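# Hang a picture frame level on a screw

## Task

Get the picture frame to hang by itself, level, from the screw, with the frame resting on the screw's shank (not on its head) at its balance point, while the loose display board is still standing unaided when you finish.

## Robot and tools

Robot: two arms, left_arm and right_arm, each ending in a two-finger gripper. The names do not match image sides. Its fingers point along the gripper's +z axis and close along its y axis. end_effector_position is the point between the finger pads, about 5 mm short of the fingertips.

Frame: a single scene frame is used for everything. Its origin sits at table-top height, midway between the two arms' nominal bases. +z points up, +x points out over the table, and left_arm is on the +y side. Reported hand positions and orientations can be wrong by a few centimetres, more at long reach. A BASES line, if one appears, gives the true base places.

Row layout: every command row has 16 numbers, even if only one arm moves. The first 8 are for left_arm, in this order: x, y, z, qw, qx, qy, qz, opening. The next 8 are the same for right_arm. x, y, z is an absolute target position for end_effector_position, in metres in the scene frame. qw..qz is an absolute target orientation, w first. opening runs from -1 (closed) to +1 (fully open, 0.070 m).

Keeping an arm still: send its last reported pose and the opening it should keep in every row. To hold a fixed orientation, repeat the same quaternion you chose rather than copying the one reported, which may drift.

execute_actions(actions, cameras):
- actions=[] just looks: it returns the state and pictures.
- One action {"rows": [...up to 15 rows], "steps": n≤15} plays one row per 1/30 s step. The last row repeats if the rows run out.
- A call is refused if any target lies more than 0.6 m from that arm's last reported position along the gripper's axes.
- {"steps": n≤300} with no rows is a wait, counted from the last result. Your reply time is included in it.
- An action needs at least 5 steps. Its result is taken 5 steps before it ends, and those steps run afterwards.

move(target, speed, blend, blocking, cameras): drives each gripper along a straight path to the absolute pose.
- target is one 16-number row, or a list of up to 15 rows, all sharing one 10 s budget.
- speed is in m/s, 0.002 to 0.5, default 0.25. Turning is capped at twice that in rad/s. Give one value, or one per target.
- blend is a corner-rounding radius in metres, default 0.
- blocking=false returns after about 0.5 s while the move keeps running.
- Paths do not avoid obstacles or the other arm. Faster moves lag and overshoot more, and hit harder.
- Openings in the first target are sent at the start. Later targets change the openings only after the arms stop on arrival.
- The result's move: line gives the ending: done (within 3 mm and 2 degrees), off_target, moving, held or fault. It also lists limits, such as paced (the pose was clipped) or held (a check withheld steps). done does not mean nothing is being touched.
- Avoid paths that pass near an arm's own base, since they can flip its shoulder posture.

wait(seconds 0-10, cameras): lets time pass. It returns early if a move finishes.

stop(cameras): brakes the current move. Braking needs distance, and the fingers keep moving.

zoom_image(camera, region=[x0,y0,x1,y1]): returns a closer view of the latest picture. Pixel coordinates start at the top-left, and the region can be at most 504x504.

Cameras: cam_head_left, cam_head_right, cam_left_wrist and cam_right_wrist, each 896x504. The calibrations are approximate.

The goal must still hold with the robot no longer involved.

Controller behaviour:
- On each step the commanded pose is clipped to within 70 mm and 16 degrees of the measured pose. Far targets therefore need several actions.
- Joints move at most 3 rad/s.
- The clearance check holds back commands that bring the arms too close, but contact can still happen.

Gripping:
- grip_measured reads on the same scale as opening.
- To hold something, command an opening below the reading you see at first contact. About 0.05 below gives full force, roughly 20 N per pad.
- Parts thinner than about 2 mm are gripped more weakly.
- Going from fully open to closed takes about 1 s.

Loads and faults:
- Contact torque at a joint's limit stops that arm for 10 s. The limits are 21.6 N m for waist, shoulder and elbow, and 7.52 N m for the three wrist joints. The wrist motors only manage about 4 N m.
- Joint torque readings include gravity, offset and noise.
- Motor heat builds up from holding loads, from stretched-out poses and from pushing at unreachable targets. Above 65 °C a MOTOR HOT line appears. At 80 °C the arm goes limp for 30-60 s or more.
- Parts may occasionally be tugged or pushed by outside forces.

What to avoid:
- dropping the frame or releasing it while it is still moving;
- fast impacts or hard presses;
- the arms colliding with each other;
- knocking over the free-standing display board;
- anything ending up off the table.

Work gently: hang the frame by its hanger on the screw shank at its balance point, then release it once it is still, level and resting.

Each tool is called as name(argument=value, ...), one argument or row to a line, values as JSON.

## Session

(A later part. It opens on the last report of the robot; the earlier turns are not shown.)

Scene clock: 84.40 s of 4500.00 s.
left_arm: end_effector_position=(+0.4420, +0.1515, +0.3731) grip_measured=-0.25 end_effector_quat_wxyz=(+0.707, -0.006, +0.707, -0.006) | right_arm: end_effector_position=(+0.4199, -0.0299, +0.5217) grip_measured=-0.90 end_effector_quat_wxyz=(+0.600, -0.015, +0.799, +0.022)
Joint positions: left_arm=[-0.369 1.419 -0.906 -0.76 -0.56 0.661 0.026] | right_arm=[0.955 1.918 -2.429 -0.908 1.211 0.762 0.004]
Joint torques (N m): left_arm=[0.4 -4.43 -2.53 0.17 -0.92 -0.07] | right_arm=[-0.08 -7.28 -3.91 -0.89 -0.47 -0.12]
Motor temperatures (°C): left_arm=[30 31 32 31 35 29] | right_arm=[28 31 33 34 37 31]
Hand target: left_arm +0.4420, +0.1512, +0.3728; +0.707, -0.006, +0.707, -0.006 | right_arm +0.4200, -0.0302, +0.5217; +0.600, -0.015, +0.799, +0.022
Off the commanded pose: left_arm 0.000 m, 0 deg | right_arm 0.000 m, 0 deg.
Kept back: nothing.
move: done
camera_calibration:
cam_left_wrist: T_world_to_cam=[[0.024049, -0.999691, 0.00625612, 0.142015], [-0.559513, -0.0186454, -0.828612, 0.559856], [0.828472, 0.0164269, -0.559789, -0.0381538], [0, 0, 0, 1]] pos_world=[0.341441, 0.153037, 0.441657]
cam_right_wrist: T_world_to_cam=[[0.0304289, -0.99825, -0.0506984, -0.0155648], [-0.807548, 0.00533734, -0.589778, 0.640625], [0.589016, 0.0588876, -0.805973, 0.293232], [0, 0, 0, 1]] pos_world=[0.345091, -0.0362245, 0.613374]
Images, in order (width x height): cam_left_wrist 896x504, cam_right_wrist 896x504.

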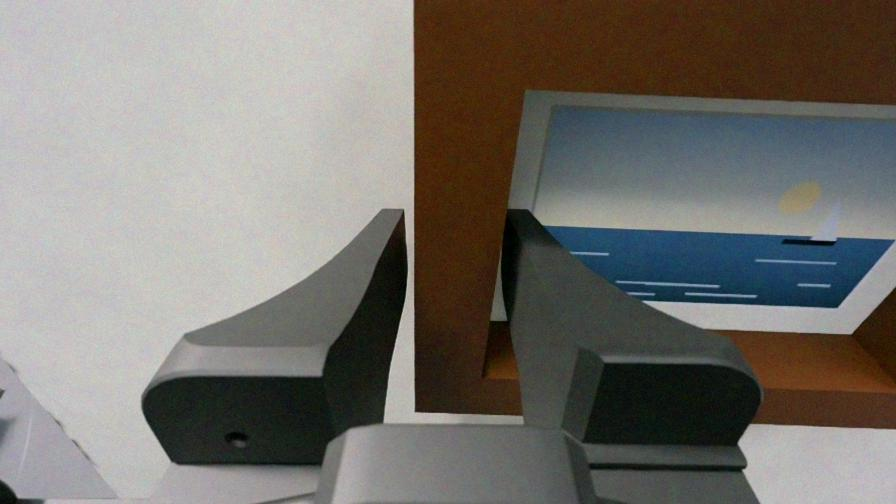

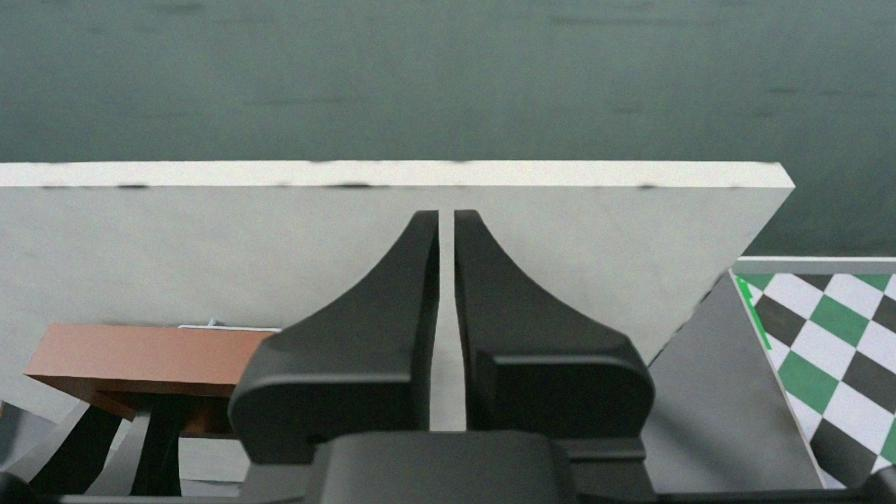

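move(
  target=[
    [0.442, 0.1512, 0.3728, 0.70708, -0.0062, 0.70708, -0.0062, 0.0, 0.42, -0.0302, 0.5217, 0.600, -0.015, 0.799, 0.022, -0.9],
    [0.442, 0.1505, 0.396, 0.70708, -0.0062, 0.70708, -0.0062, 0.0, 0.42, -0.0302, 0.5217, 0.600, -0.015, 0.799, 0.022, -0.9],
  ],
  speed=[0.02, 0.02],
  cameras=["cam_right_wrist", "cam_left_wrist", "cam_head_left", "cam_head_right"],
)

zoom_image(
  camera="cam_right_wrist",
  region=[150, 300, 290, 340],
)

zoom_image(
  camera="cam_head_left",
  region=[370, 20, 470, 110],
)

Scene clock: 87.93 s of 4500.00 s.
left_arm: end_effector_position=(+0.4422, +0.1507, +0.3959) grip_measured=+0.00 end_effector_quat_wxyz=(+0.707, -0.006, +0.707, -0.006) | right_arm: end_effector_position=(+0.4199, -0.0299, +0.5217) grip_measured=-0.90 end_effector_quat_wxyz=(+0.600, -0.015, +0.799, +0.022)
Joint positions: left_arm=[-0.371 1.396 -0.979 -0.887 -0.496 0.806 0.035] | right_arm=[0.955 1.918 -2.429 -0.908 1.211 0.762 0.004]
Joint torques (N m): left_arm=[-0.69 -5.91 -3.35 0.38 -0.92 -0.2] | right_arm=[-0.04 -7.14 -4.05 -0.89 -0.48 -0.1]
Motor temperatures (°C): left_arm=[30 31 32 31 35 29] | right_arm=[28 31 33 34 37 30]
Hand target: left_arm +0.4420, +0.1505, +0.3960; +0.707, -0.006, +0.707, -0.006 | right_arm +0.4200, -0.0302, +0.5217; +0.600, -0.015, +0.799, +0.022
Off the commanded pose: left_arm 0.000 m, 0 deg | right_arm 0.000 m, 0 deg.
Kept back: nothing.
move: done
camera_calibration:
cam_left_wrist: T_world_to_cam=[[0.0239707, -0.999695, 0.00592904, 0.141267], [-0.560397, -0.0183481, -0.828021, 0.578943], [0.827877, 0.0165257, -0.560666, -0.0248771], [0, 0, 0, 1]] pos_world=[0.341647, 0.152258, 0.464592]
cam_right_wrist: T_world_to_cam=[[0.0304289, -0.99825, -0.0506984, -0.0155648], [-0.807548, 0.00533734, -0.589778, 0.640625], [0.589016, 0.0588876, -0.805973, 0.293232], [0, 0, 0, 1]] pos_world=[0.345091, -0.0362245, 0.613374]

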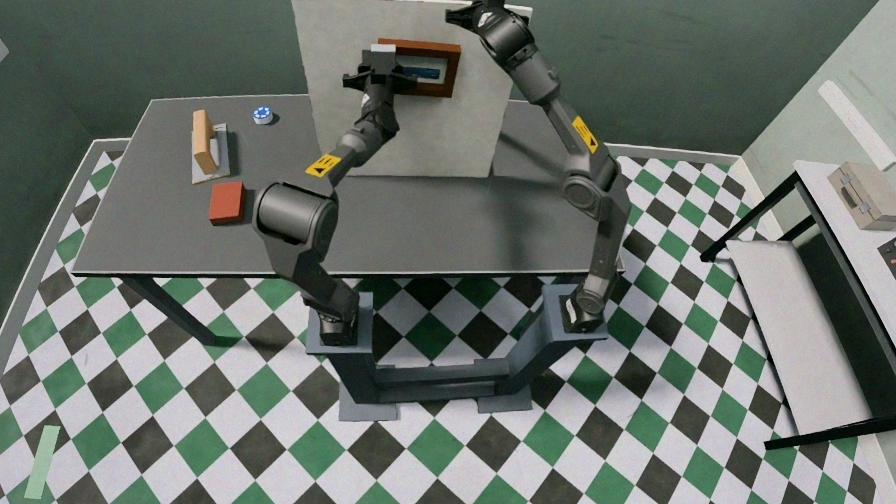

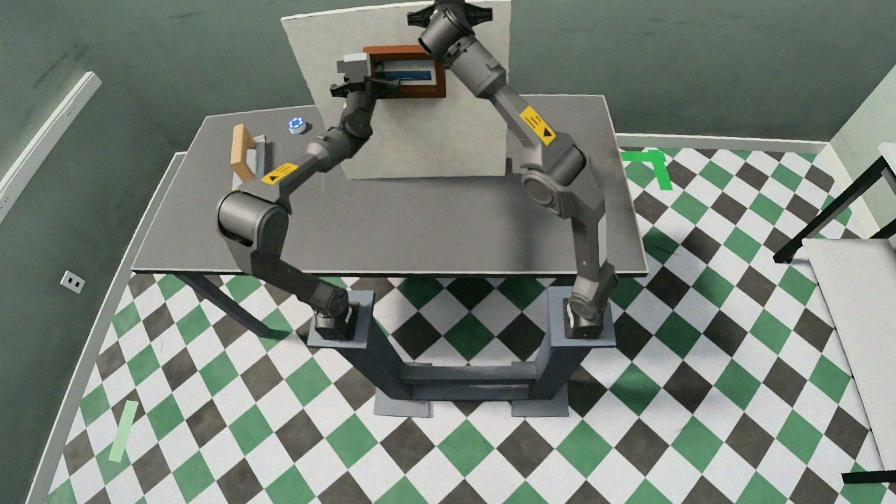

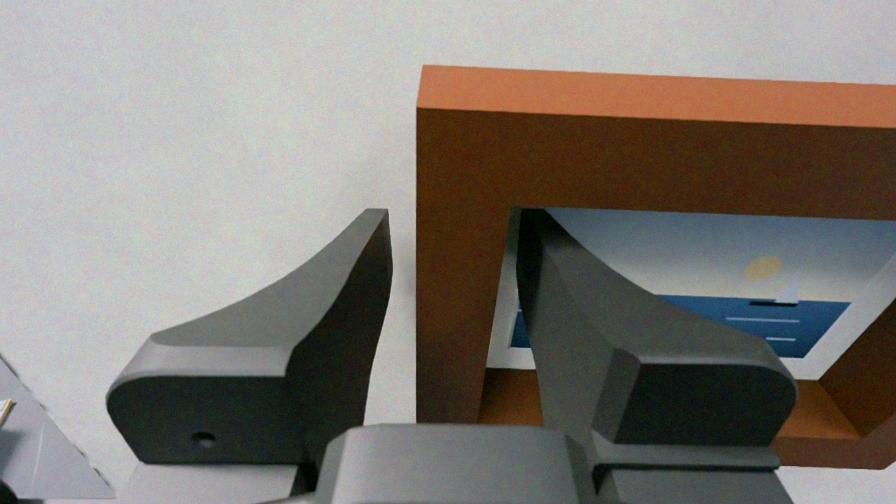

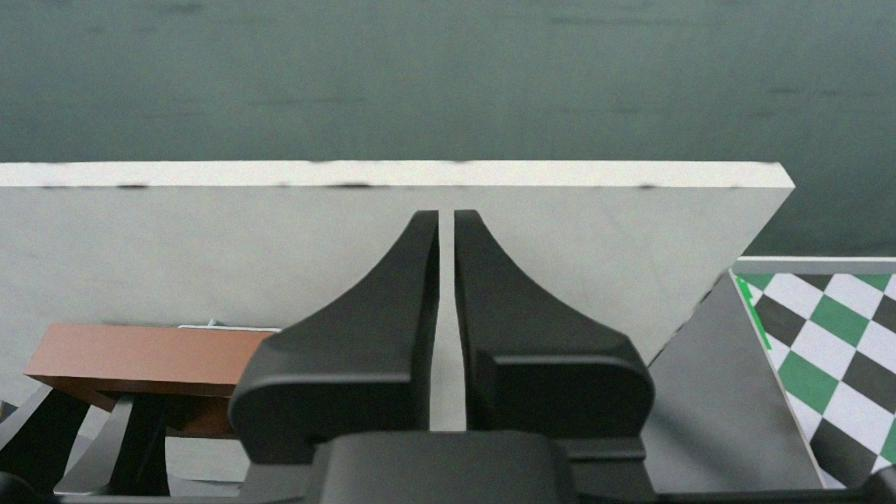

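Scaled by 3.600 from the camera's 896x504 image, which has a finer 1280x720 frame.

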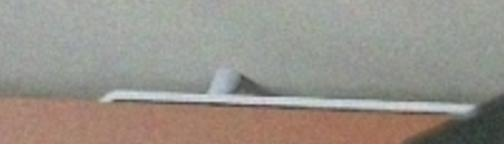

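Scaled by 5.040 from the camera's 896x504 image, which has a finer 1280x720 frame.

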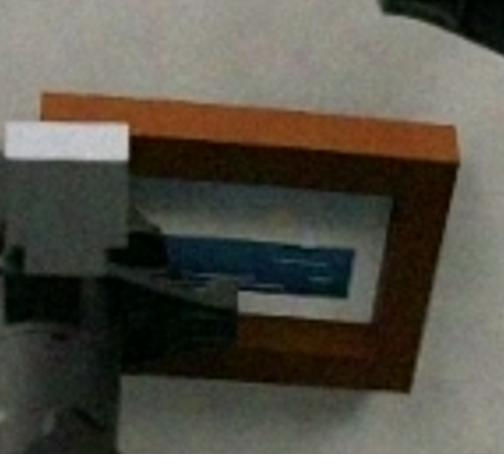

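execute_actions(
  actions=[],
  cameras=["all"],
)

Scene clock: 89.17 s of 4500.00 s.
left_arm: end_effector_position=(+0.4422, +0.1507, +0.3959) grip_measured=+0.00 end_effector_quat_wxyz=(+0.707, -0.006, +0.707, -0.006) | right_arm: end_effector_position=(+0.4199, -0.0299, +0.5217) grip_measured=-0.90 end_effector_quat_wxyz=(+0.600, -0.015, +0.799, +0.022)
Joint positions: left_arm=[-0.371 1.396 -0.979 -0.887 -0.496 0.806 0.035] | right_arm=[0.955 1.918 -2.429 -0.908 1.211 0.762 0.004]
Joint torques (N m): left_arm=[-0.68 -5.19 -2.56 0.45 -1.09 -0.2] | right_arm=[0 -7.1 -4.04 -0.89 -0.49 -0.09]
Motor temperatures (°C): left_arm=[30 31 32 31 35 29] | right_arm=[28 31 33 34 37 30]
Hand target: left_arm +0.4420, +0.1505, +0.3960; +0.707, -0.006, +0.707, -0.006 | right_arm +0.4200, -0.0302, +0.5217; +0.600, -0.015, +0.799, +0.022
Off the commanded pose: left_arm 0.000 m, 0 deg | right_arm 0.000 m, 0 deg.
Steps of this call (1-37: nothing new was sent). Readings (end_effector_position of left_arm | right_arm):
1: (+0.4422, +0.1507, +0.3959) | (+0.4199, -0.0299, +0.5217)
2: (+0.4422, +0.1507, +0.3959) | (+0.4199, -0.0299, +0.5217)
4: (+0.4422, +0.1507, +0.3959) | (+0.4199, -0.0299, +0.5217)
8: (+0.4422, +0.1507, +0.3959) | (+0.4199, -0.0299, +0.5217)
37: the state above
camera_calibration:
cam_left_wrist: T_world_to_cam=[[0.0239707, -0.999695, 0.00592904, 0.141267], [-0.560397, -0.0183481, -0.828021, 0.578943], [0.827877, 0.0165257, -0.560666, -0.0248771], [0, 0, 0, 1]] pos_world=[0.341647, 0.152258, 0.464592]
cam_right_wrist: T_world_to_cam=[[0.0304289, -0.99825, -0.0506984, -0.0155648], [-0.807548, 0.00533734, -0.589778, 0.640625], [0.589016, 0.0588876, -0.805973, 0.293232], [0, 0, 0, 1]] pos_world=[0.345091, -0.0362245, 0.613374]

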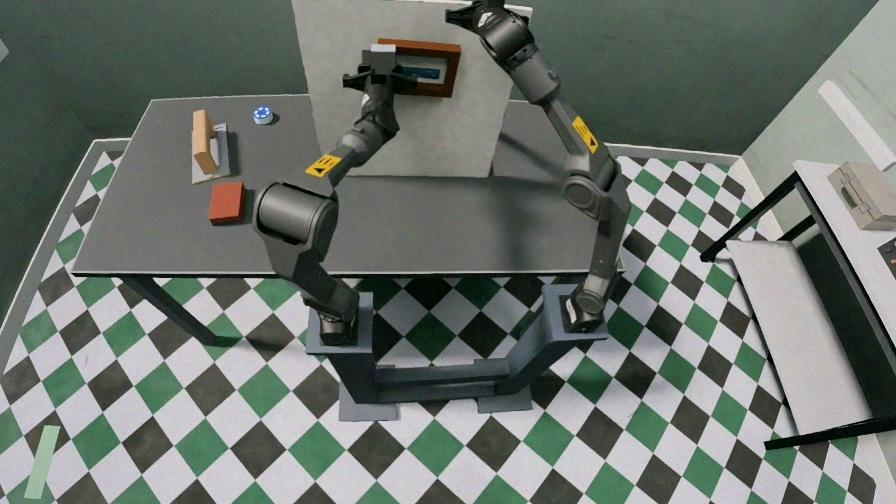

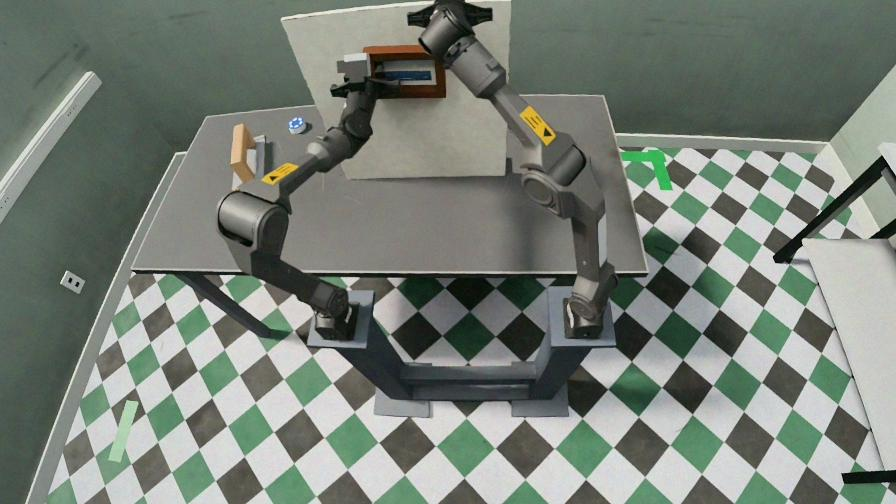

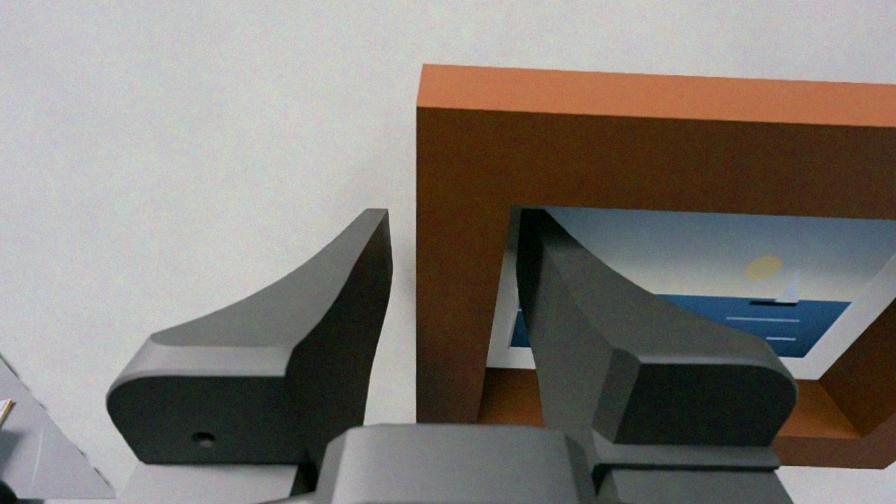

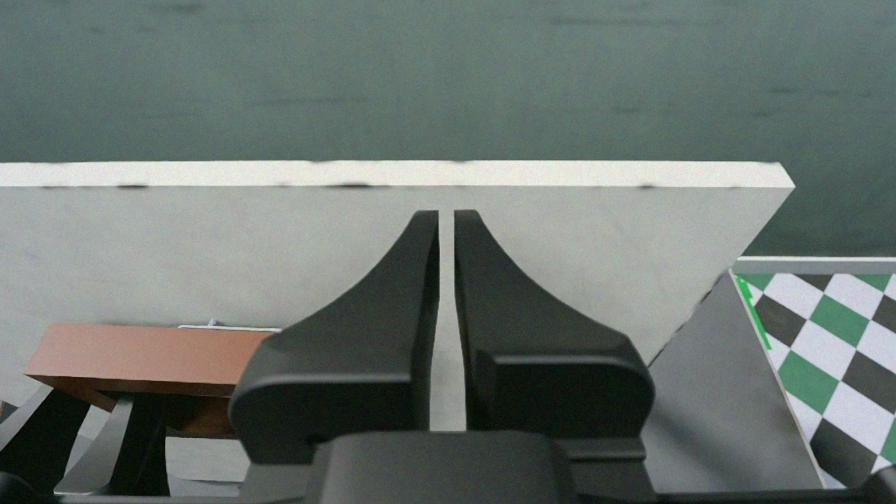

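move(
  target=[0.442,0.1505,0.409,0.7071,-0.0062,0.7071,-0.0062,0.0,0.42,-0.0302,0.5217,0.600,-0.015,0.799,0.022,-0.9],
  speed=0.012,
  cameras=["cam_left_wrist","cam_right_wrist"],
)

Scene clock: 91.00 s of 4500.00 s.
left_arm: end_effector_position=(+0.4422, +0.1507, +0.4086) grip_measured=+0.00 end_effector_quat_wxyz=(+0.707, -0.006, +0.707, -0.006) | right_arm: end_effector_position=(+0.4199, -0.0299, +0.5217) grip_measured=-0.90 end_effector_quat_wxyz=(+0.600, -0.015, +0.799, +0.022)
Joint positions: left_arm=[-0.371 1.386 -1.022 -0.969 -0.463 0.898 0.035] | right_arm=[0.955 1.918 -2.429 -0.908 1.211 0.762 0.003]
Joint torques (N m): left_arm=[-0.52 -6.12 -3.86 0.39 -0.8 -0.11] | right_arm=[0.06 -7.01 -4.02 -0.88 -0.48 -0.08]
Motor temperatures (°C): left_arm=[30 31 32 31 35 29] | right_arm=[28 31 33 34 37 30]
Hand target: left_arm +0.4420, +0.1505, +0.4090; +0.707, -0.006, +0.707, -0.006 | right_arm +0.4200, -0.0302, +0.5217; +0.600, -0.015, +0.799, +0.022
Off the commanded pose: left_arm 0.000 m, 0 deg | right_arm 0.000 m, 0 deg.
Kept back: nothing.
move: done
camera_calibration:
cam_left_wrist: T_world_to_cam=[[0.0238772, -0.999698, 0.00587788, 0.141211], [-0.560896, -0.0182632, -0.827685, 0.589554], [0.827542, 0.0164659, -0.561162, -0.0174266], [0, 0, 0, 1]] pos_world=[0.341728, 0.152222, 0.477356]
cam_right_wrist: T_world_to_cam=[[0.0304289, -0.99825, -0.0506984, -0.0155648], [-0.807548, 0.00533734, -0.589778, 0.640625], [0.589016, 0.0588876, -0.805973, 0.293232], [0, 0, 0, 1]] pos_world=[0.345091, -0.0362245, 0.613374]
Images, in order (width x height): cam_left_wrist 896x504, cam_right_wrist 896x504.

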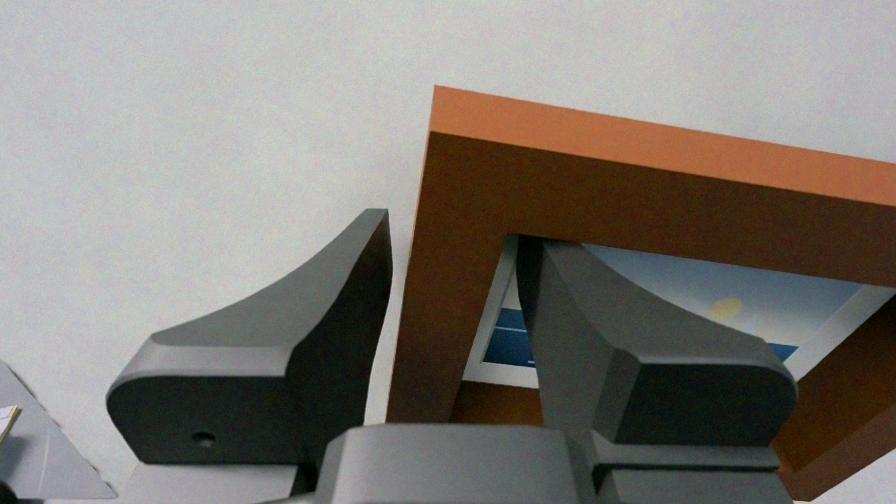

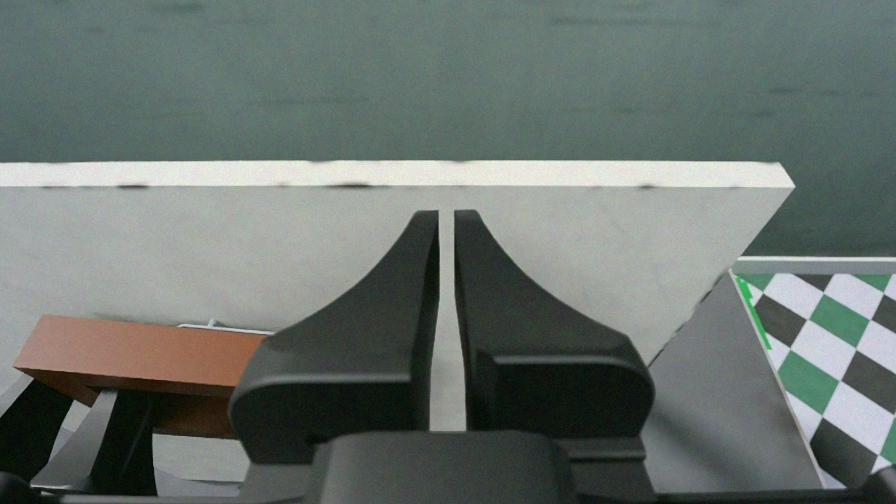

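move(
  target=[0.442,0.1505,0.400,0.7071,-0.0062,0.7071,-0.0062,0.0,0.42,-0.0302,0.5217,0.600,-0.015,0.799,0.022,-0.9],
  speed=0.01,
  cameras=["cam_left_wrist"],
)

move(
  target=[0.442,0.1505,0.392,0.7071,-0.0062,0.7071,-0.0062,0.0,0.42,-0.0302,0.5217,0.600,-0.015,0.799,0.022,-0.9],
  speed=0.01,
  cameras=["cam_left_wrist","cam_right_wrist"],
)

Scene clock: 92.43 s of 4500.00 s.
left_arm: end_effector_position=(+0.4420, +0.1507, +0.3999) grip_measured=+0.00 end_effector_quat_wxyz=(+0.707, -0.006, +0.707, -0.006) | right_arm: end_effector_position=(+0.4199, -0.0299, +0.5217) grip_measured=-0.90 end_effector_quat_wxyz=(+0.600, -0.015, +0.799, +0.022)
Joint positions: left_arm=[-0.371 1.392 -0.992 -0.91 -0.485 0.832 0.035] | right_arm=[0.955 1.918 -2.429 -0.908 1.211 0.762 0.004]
Joint torques (N m): left_arm=[-0.45 -4.33 -2.82 0.3 -1.04 -0.05] | right_arm=[0.05 -6.94 -4.03 -0.89 -0.49 -0.08]
Motor temperatures (°C): left_arm=[30 31 32 31 35 29] | right_arm=[28 31 33 34 37 30]
Hand target: left_arm +0.4420, +0.1505, +0.4000; +0.707, -0.006, +0.707, -0.006 | right_arm +0.4200, -0.0302, +0.5217; +0.600, -0.015, +0.799, +0.022
Off the commanded pose: left_arm 0.000 m, 0 deg | right_arm 0.000 m, 0 deg.
Kept back: nothing.
move: done
camera_calibration:
cam_left_wrist: T_world_to_cam=[[0.0235411, -0.999702, 0.00646418, 0.141188], [-0.560364, -0.0185497, -0.828039, 0.582178], [0.827912, 0.0158706, -0.560633, -0.0224453], [0, 0, 0, 1]] pos_world=[0.34149, 0.152302, 0.46857]
Images, in order (width x height): cam_left_wrist 896x504.

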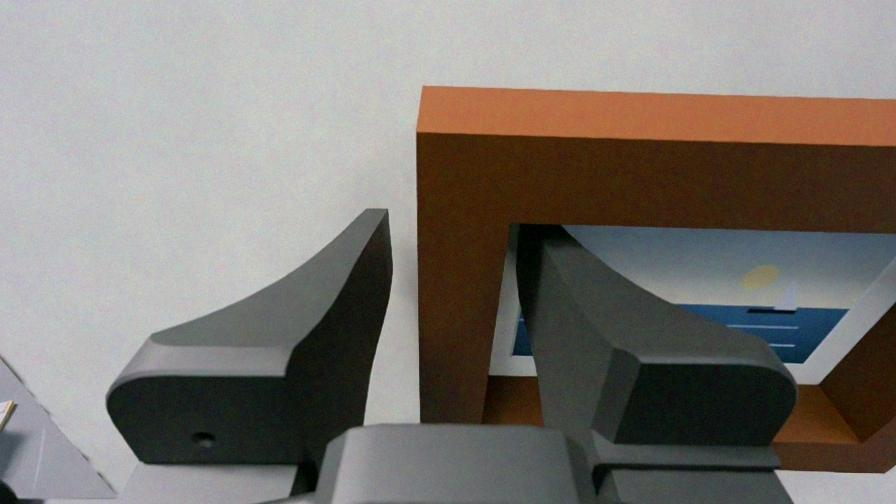

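Scene clock: 93.47 s of 4500.00 s.
left_arm: end_effector_position=(+0.4420, +0.1507, +0.3920) grip_measured=+0.00 end_effector_quat_wxyz=(+0.707, -0.006, +0.707, -0.006) | right_arm: end_effector_position=(+0.4199, -0.0299, +0.5217) grip_measured=-0.90 end_effector_quat_wxyz=(+0.600, -0.015, +0.799, +0.022)
Joint positions: left_arm=[-0.371 1.399 -0.966 -0.863 -0.506 0.778 0.035] | right_arm=[0.955 1.918 -2.429 -0.908 1.211 0.762 0.003]
Joint torques (N m): left_arm=[-0.43 -4.4 -2.82 0.31 -1.1 -0.05] | right_arm=[0.1 -6.92 -4.04 -0.88 -0.49 -0.08]
Motor temperatures (°C): left_arm=[30 31 32 31 35 29] | right_arm=[28 31 33 34 37 30]
Hand target: left_arm +0.4420, +0.1505, +0.3920; +0.707, -0.006, +0.707, -0.006 | right_arm +0.4200, -0.0302, +0.5217; +0.600, -0.015, +0.799, +0.022
Off the commanded pose: left_arm 0.000 m, 0 deg | right_arm 0.000 m, 0 deg.
Kept back: nothing.
move: done
camera_calibration:
cam_left_wrist: T_world_to_cam=[[0.0234277, -0.999704, 0.00659538, 0.141241], [-0.560162, -0.0185909, -0.828174, 0.575609], [0.828052, 0.0157077, -0.560432, -0.0269179], [0, 0, 0, 1]] pos_world=[0.341415, 0.152323, 0.460687]
cam_right_wrist: T_world_to_cam=[[0.0304289, -0.99825, -0.0506984, -0.0155648], [-0.807548, 0.00533734, -0.589778, 0.640625], [0.589016, 0.0588876, -0.805973, 0.293232], [0, 0, 0, 1]] pos_world=[0.345091, -0.0362245, 0.613374]
Images, in order (width x height): cam_left_wrist 896x504, cam_right_wrist 896x504.

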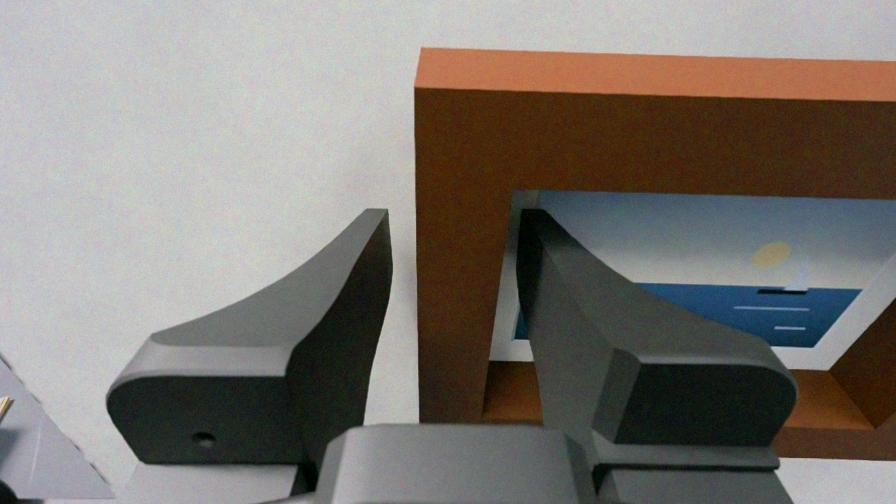

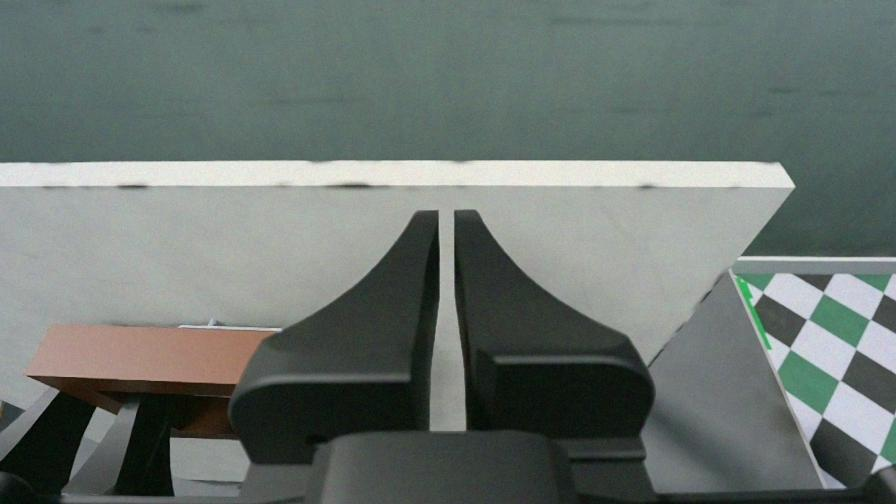

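move(
  target=[
    [0.372,0.1505,0.392,0.7071,-0.0062,0.7071,-0.0062,0.0,0.42,-0.0302,0.5217,0.600,-0.015,0.799,0.022,-0.9],
    [0.372,0.1405,0.470,0.7071,0,0.7071,0,-0.9,0.42,-0.0302,0.5217,0.600,-0.015,0.799,0.022,-0.9],
    [0.440,0.1405,0.470,0.7071,0,0.7071,0,-0.9,0.42,-0.0302,0.5217,0.600,-0.015,0.799,0.022,-0.9],
  ],
  speed=[0.1,0.15,0.1],
  cameras=["cam_left_wrist","cam_right_wrist","cam_head_left"],
)

Scene clock: 98.77 s of 4500.00 s.
left_arm: end_effector_position=(+0.4408, +0.1404, +0.4694) grip_measured=-0.90 end_effector_quat_wxyz=(+0.707, +0.000, +0.708, +0.000) | right_arm: end_effector_position=(+0.4199, -0.0299, +0.5217) grip_measured=-0.90 end_effector_quat_wxyz=(+0.600, -0.015, +0.799, +0.022)
Joint positions: left_arm=[-0.414 1.381 -1.26 -1.498 -0.42 1.491 0.003] | right_arm=[0.955 1.918 -2.429 -0.908 1.211 0.762 0.003]
Joint torques (N m): left_arm=[-0.7 -6.1 -2.74 0.36 -0.44 -0.04] | right_arm=[0.14 -6.63 -3.99 -0.88 -0.49 -0.05]
Motor temperatures (°C): left_arm=[30 31 32 31 35 29] | right_arm=[28 31 33 34 37 30]
Hand target: left_arm +0.4400, +0.1405, +0.4700; +0.707, +0.000, +0.707, +0.000 | right_arm +0.4200, -0.0302, +0.5217; +0.600, -0.015, +0.799, +0.022
Off the commanded pose: left_arm 0.001 m, 0 deg | right_arm 0.000 m, 0 deg.
Kept back: nothing.
move: done
camera_calibration:
cam_left_wrist: T_world_to_cam=[[0.0234288, -0.999659, -0.0115613, 0.139005], [-0.561145, -0.00357877, -0.82771, 0.63698], [0.827386, 0.0258798, -0.561037, 0.0167349], [0, 0, 0, 1]] pos_world=[0.340335, 0.140805, 0.538231]
cam_right_wrist: T_world_to_cam=[[0.0304289, -0.99825, -0.0506984, -0.0155648], [-0.807548, 0.00533734, -0.589778, 0.640625], [0.589016, 0.0588876, -0.805973, 0.293232], [0, 0, 0, 1]] pos_world=[0.345091, -0.0362245, 0.613374]
Images, in order (width x height): cam_head_left 896x504, cam_left_wrist 896x504, cam_right_wrist 896x504.

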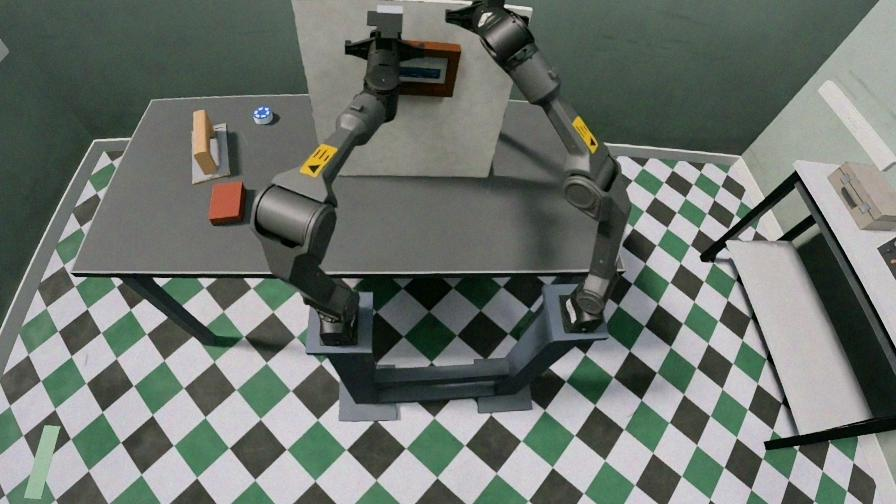

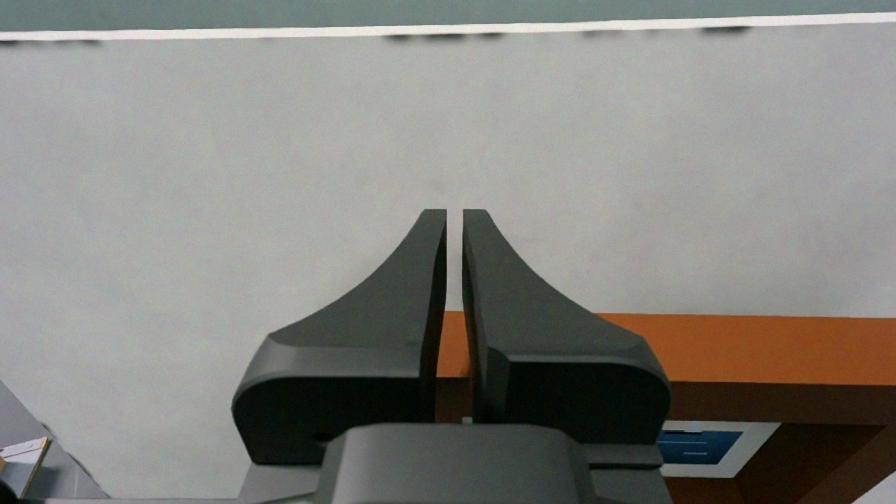

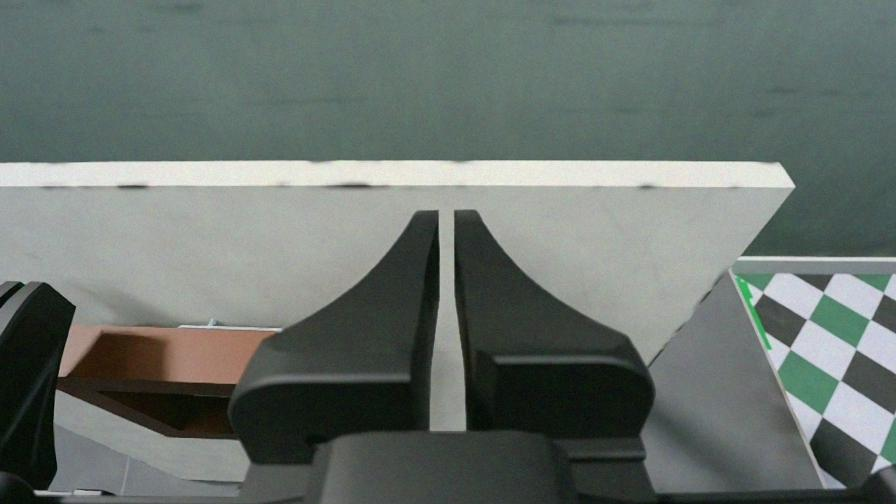

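move(
  target=[0.440,0.1405,0.432,0.7071,0,0.7071,0,-0.9,0.42,-0.0302,0.5217,0.600,-0.015,0.799,0.022,-0.9],
  speed=0.02,
  cameras=["cam_left_wrist","cam_right_wrist"],
)

Scene clock: 101.17 s of 4500.00 s.
left_arm: end_effector_position=(+0.4398, +0.1405, +0.4323) grip_measured=-0.90 end_effector_quat_wxyz=(+0.707, +0.000, +0.707, +0.000) | right_arm: end_effector_position=(+0.4199, -0.0299, +0.5217) grip_measured=-0.90 end_effector_quat_wxyz=(+0.600, -0.015, +0.799, +0.022)
Joint positions: left_arm=[-0.414 1.38 -1.11 -1.182 -0.456 1.142 0.003] | right_arm=[0.955 1.918 -2.429 -0.908 1.211 0.762 0.003]
Joint torques (N m): left_arm=[-0.26 -3.54 -2.42 0.09 -0.5 0.06] | right_arm=[0.18 -6.64 -4.02 -0.86 -0.5 -0.04]
Motor temperatures (°C): left_arm=[30 31 32 31 35 29] | right_arm=[28 31 33 34 37 30]
Hand target: left_arm +0.4400, +0.1405, +0.4320; +0.707, +0.000, +0.707, +0.000 | right_arm +0.4200, -0.0302, +0.5217; +0.600, -0.015, +0.799, +0.022
Off the commanded pose: left_arm 0.000 m, 0 deg | right_arm 0.000 m, 0 deg.
Kept back: nothing.
move: done
camera_calibration:
cam_left_wrist: T_world_to_cam=[[0.0229696, -0.999682, -0.0104462, 0.138434], [-0.559416, -0.0041923, -0.828877, 0.605577], [0.828569, 0.0248828, -0.559334, -0.00437608], [0, 0, 0, 1]] pos_world=[0.339215, 0.141037, 0.500947]
cam_right_wrist: T_world_to_cam=[[0.0304289, -0.99825, -0.0506984, -0.0155648], [-0.807548, 0.00533734, -0.589778, 0.640625], [0.589016, 0.0588876, -0.805973, 0.293232], [0, 0, 0, 1]] pos_world=[0.345091, -0.0362245, 0.613374]
Images, in order (width x height): cam_left_wrist 896x504, cam_right_wrist 896x504.

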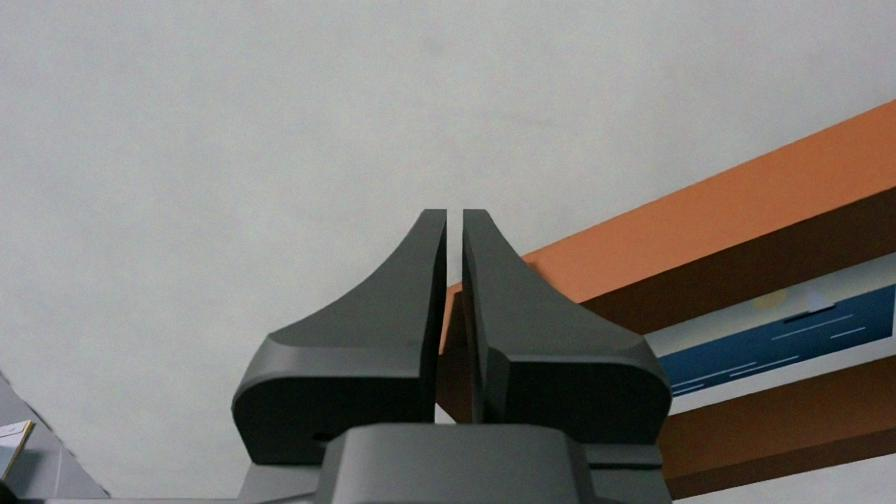

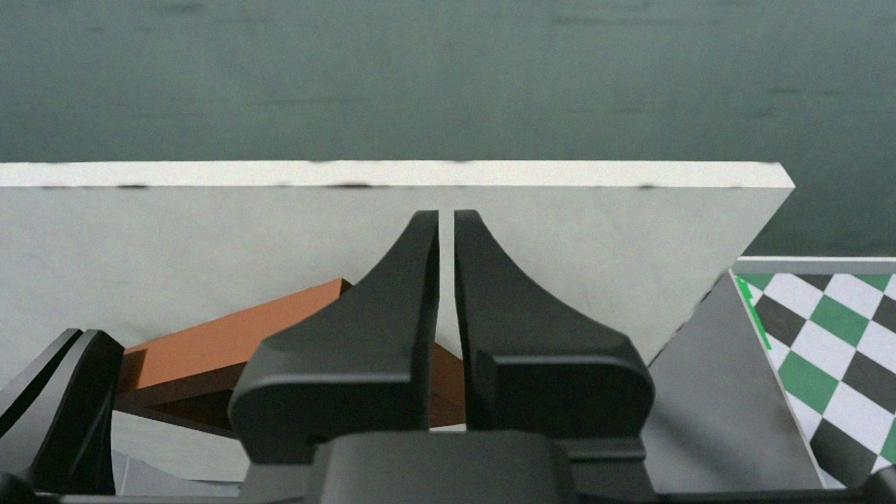

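zoom_image(
  camera="cam_left_wrist",
  region=[400, 200, 600, 400],
)

zoom_image(
  camera="cam_right_wrist",
  region=[60, 260, 380, 440],
)

Scaled by 2.520 from the camera's 896x504 image, which has a finer 1280x720 frame.

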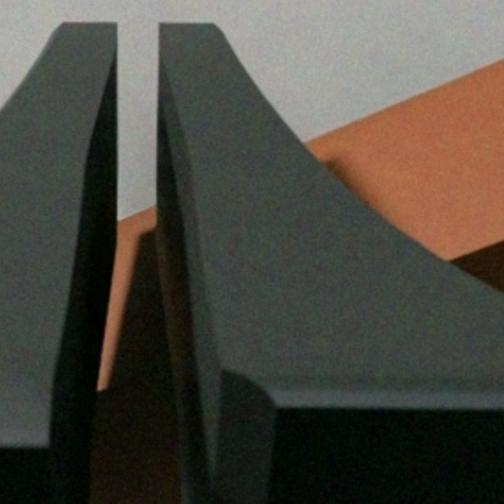

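Scaled by 1.575 from the camera's 896x504 image, which has a finer 1280x720 frame.

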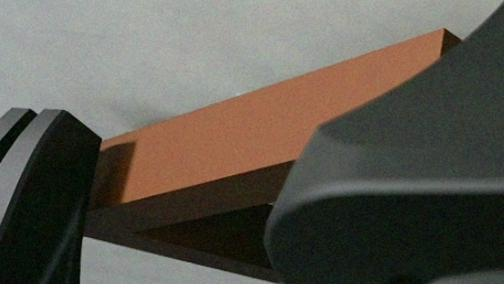

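move(
  target=[0.440,0.1405,0.438,0.7071,0,0.7071,0,-0.9,0.42,-0.0302,0.5217,0.600,-0.015,0.799,0.022,-0.9],
  speed=0.01,
  cameras=["cam_left_wrist","cam_right_wrist"],
)

move(
  target=[0.440,0.1405,0.444,0.7071,0,0.7071,0,-0.9,0.42,-0.0302,0.5217,0.600,-0.015,0.799,0.022,-0.9],
  speed=0.01,
  cameras=["cam_left_wrist","cam_right_wrist"],
)

Scene clock: 102.50 s of 4500.00 s.
left_arm: end_effector_position=(+0.4405, +0.1404, +0.4372) grip_measured=-0.90 end_effector_quat_wxyz=(+0.707, +0.000, +0.708, +0.000) | right_arm: end_effector_position=(+0.4199, -0.0299, +0.5217) grip_measured=-0.90 end_effector_quat_wxyz=(+0.600, -0.015, +0.799, +0.022)
Joint positions: left_arm=[-0.414 1.381 -1.132 -1.229 -0.448 1.195 0.003] | right_arm=[0.955 1.918 -2.429 -0.908 1.211 0.762 0.003]
Joint torques (N m): left_arm=[-0.09 -5.99 -3.47 0.33 -0.31 -0.11] | right_arm=[0.19 -6.62 -3.98 -0.85 -0.5 -0.04]
Motor temperatures (°C): left_arm=[30 31 32 31 35 29] | right_arm=[28 31 33 34 37 30]
Hand target: left_arm +0.4400, +0.1405, +0.4380; +0.707, +0.000, +0.707, +0.000 | right_arm +0.4200, -0.0302, +0.5217; +0.600, -0.015, +0.799, +0.022
Off the commanded pose: left_arm 0.001 m, 0 deg | right_arm 0.000 m, 0 deg.
Kept back: nothing.
move: done
camera_calibration:
cam_left_wrist: T_world_to_cam=[[0.0236102, -0.999646, -0.0122387, 0.138825], [-0.561482, -0.00313048, -0.827483, 0.610114], [0.827152, 0.0264089, -0.561358, -0.000895632], [0, 0, 0, 1]] pos_world=[0.340031, 0.14071, 0.506055]
cam_right_wrist: T_world_to_cam=[[0.0304289, -0.99825, -0.0506984, -0.0155648], [-0.807548, 0.00533734, -0.589778, 0.640625], [0.589016, 0.0588876, -0.805973, 0.293232], [0, 0, 0, 1]] pos_world=[0.345091, -0.0362245, 0.613374]
Images, in order (width x height): cam_left_wrist 896x504, cam_right_wrist 896x504.

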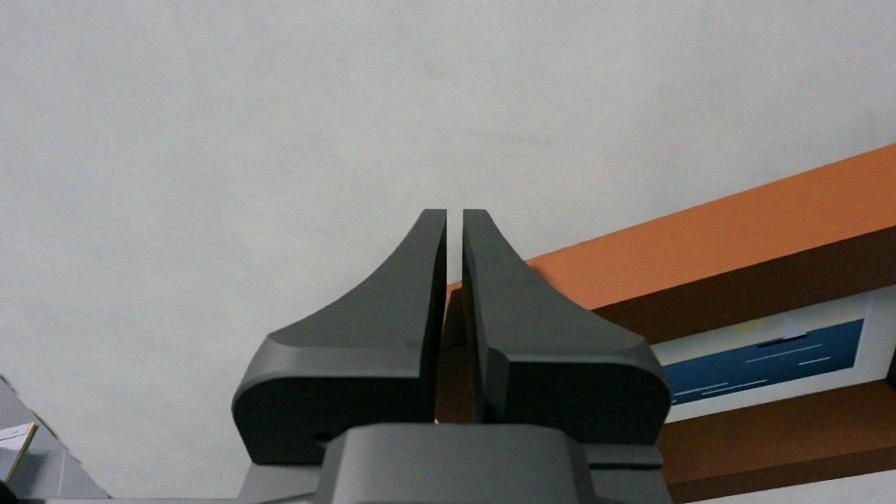

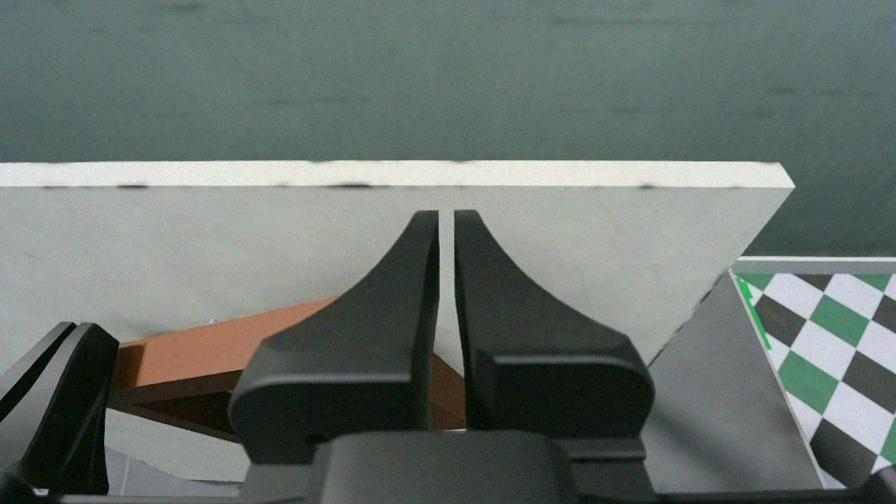

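Scene clock: 103.33 s of 4500.00 s.
left_arm: end_effector_position=(+0.4401, +0.1405, +0.4439) grip_measured=-0.90 end_effector_quat_wxyz=(+0.707, +0.000, +0.707, +0.000) | right_arm: end_effector_position=(+0.4199, -0.0299, +0.5217) grip_measured=-0.90 end_effector_quat_wxyz=(+0.600, -0.015, +0.799, +0.022)
Joint positions: left_arm=[-0.414 1.378 -1.155 -1.277 -0.44 1.248 0.004] | right_arm=[0.955 1.918 -2.429 -0.908 1.211 0.762 0.003]
Joint torques (N m): left_arm=[0.22 -5.88 -3.32 0.33 -0.41 -0.11] | right_arm=[0.21 -6.64 -4.02 -0.86 -0.5 -0.03]
Motor temperatures (°C): left_arm=[30 31 32 31 35 29] | right_arm=[28 31 33 34 37 30]
Hand target: left_arm +0.4400, +0.1405, +0.4440; +0.707, +0.000, +0.707, +0.000 | right_arm +0.4200, -0.0302, +0.5217; +0.600, -0.015, +0.799, +0.022
Off the commanded pose: left_arm 0.000 m, 0 deg | right_arm 0.000 m, 0 deg.
Kept back: nothing.
move: done
camera_calibration:
cam_left_wrist: T_world_to_cam=[[0.0232799, -0.999663, -0.0115096, 0.138823], [-0.56039, -0.00351451, -0.828222, 0.61533], [0.827902, 0.0257307, -0.560282, 0.002433], [0, 0, 0, 1]] pos_world=[0.339579, 0.140876, 0.512591]
cam_right_wrist: T_world_to_cam=[[0.0304289, -0.99825, -0.0506984, -0.0155648], [-0.807548, 0.00533734, -0.589778, 0.640625], [0.589016, 0.0588876, -0.805973, 0.293232], [0, 0, 0, 1]] pos_world=[0.345091, -0.0362245, 0.613374]
Images, in order (width x height): cam_left_wrist 896x504, cam_right_wrist 896x504.

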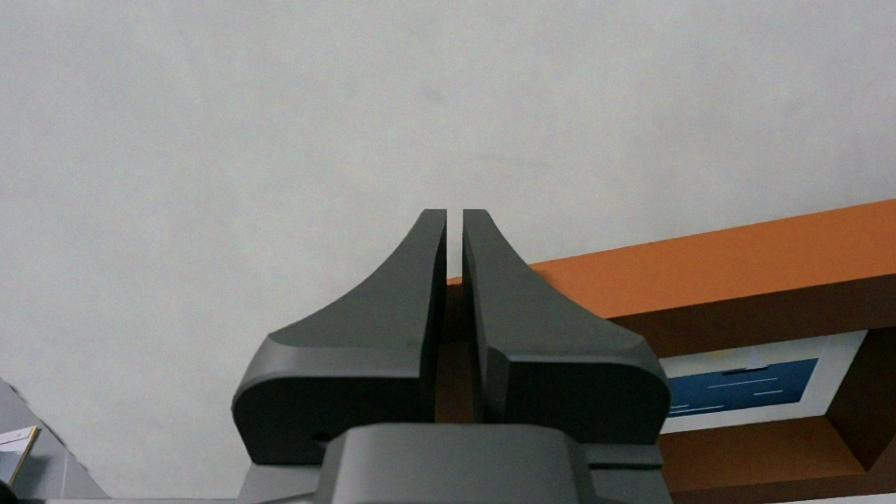

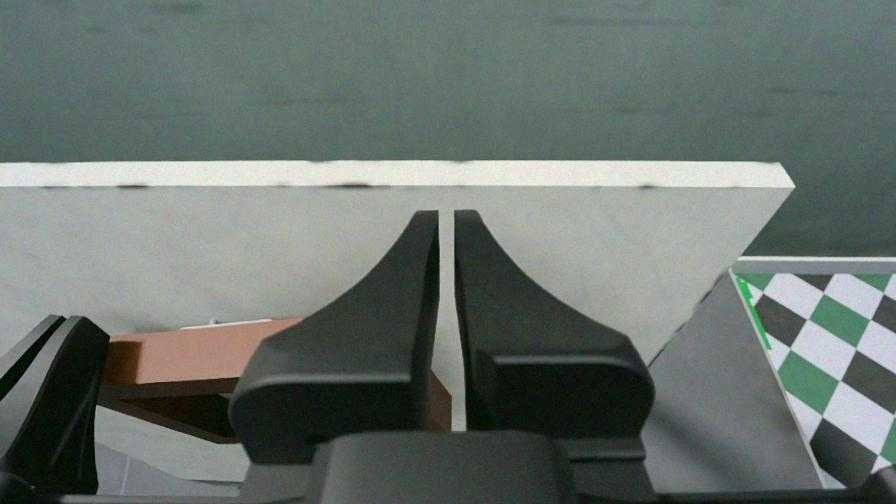

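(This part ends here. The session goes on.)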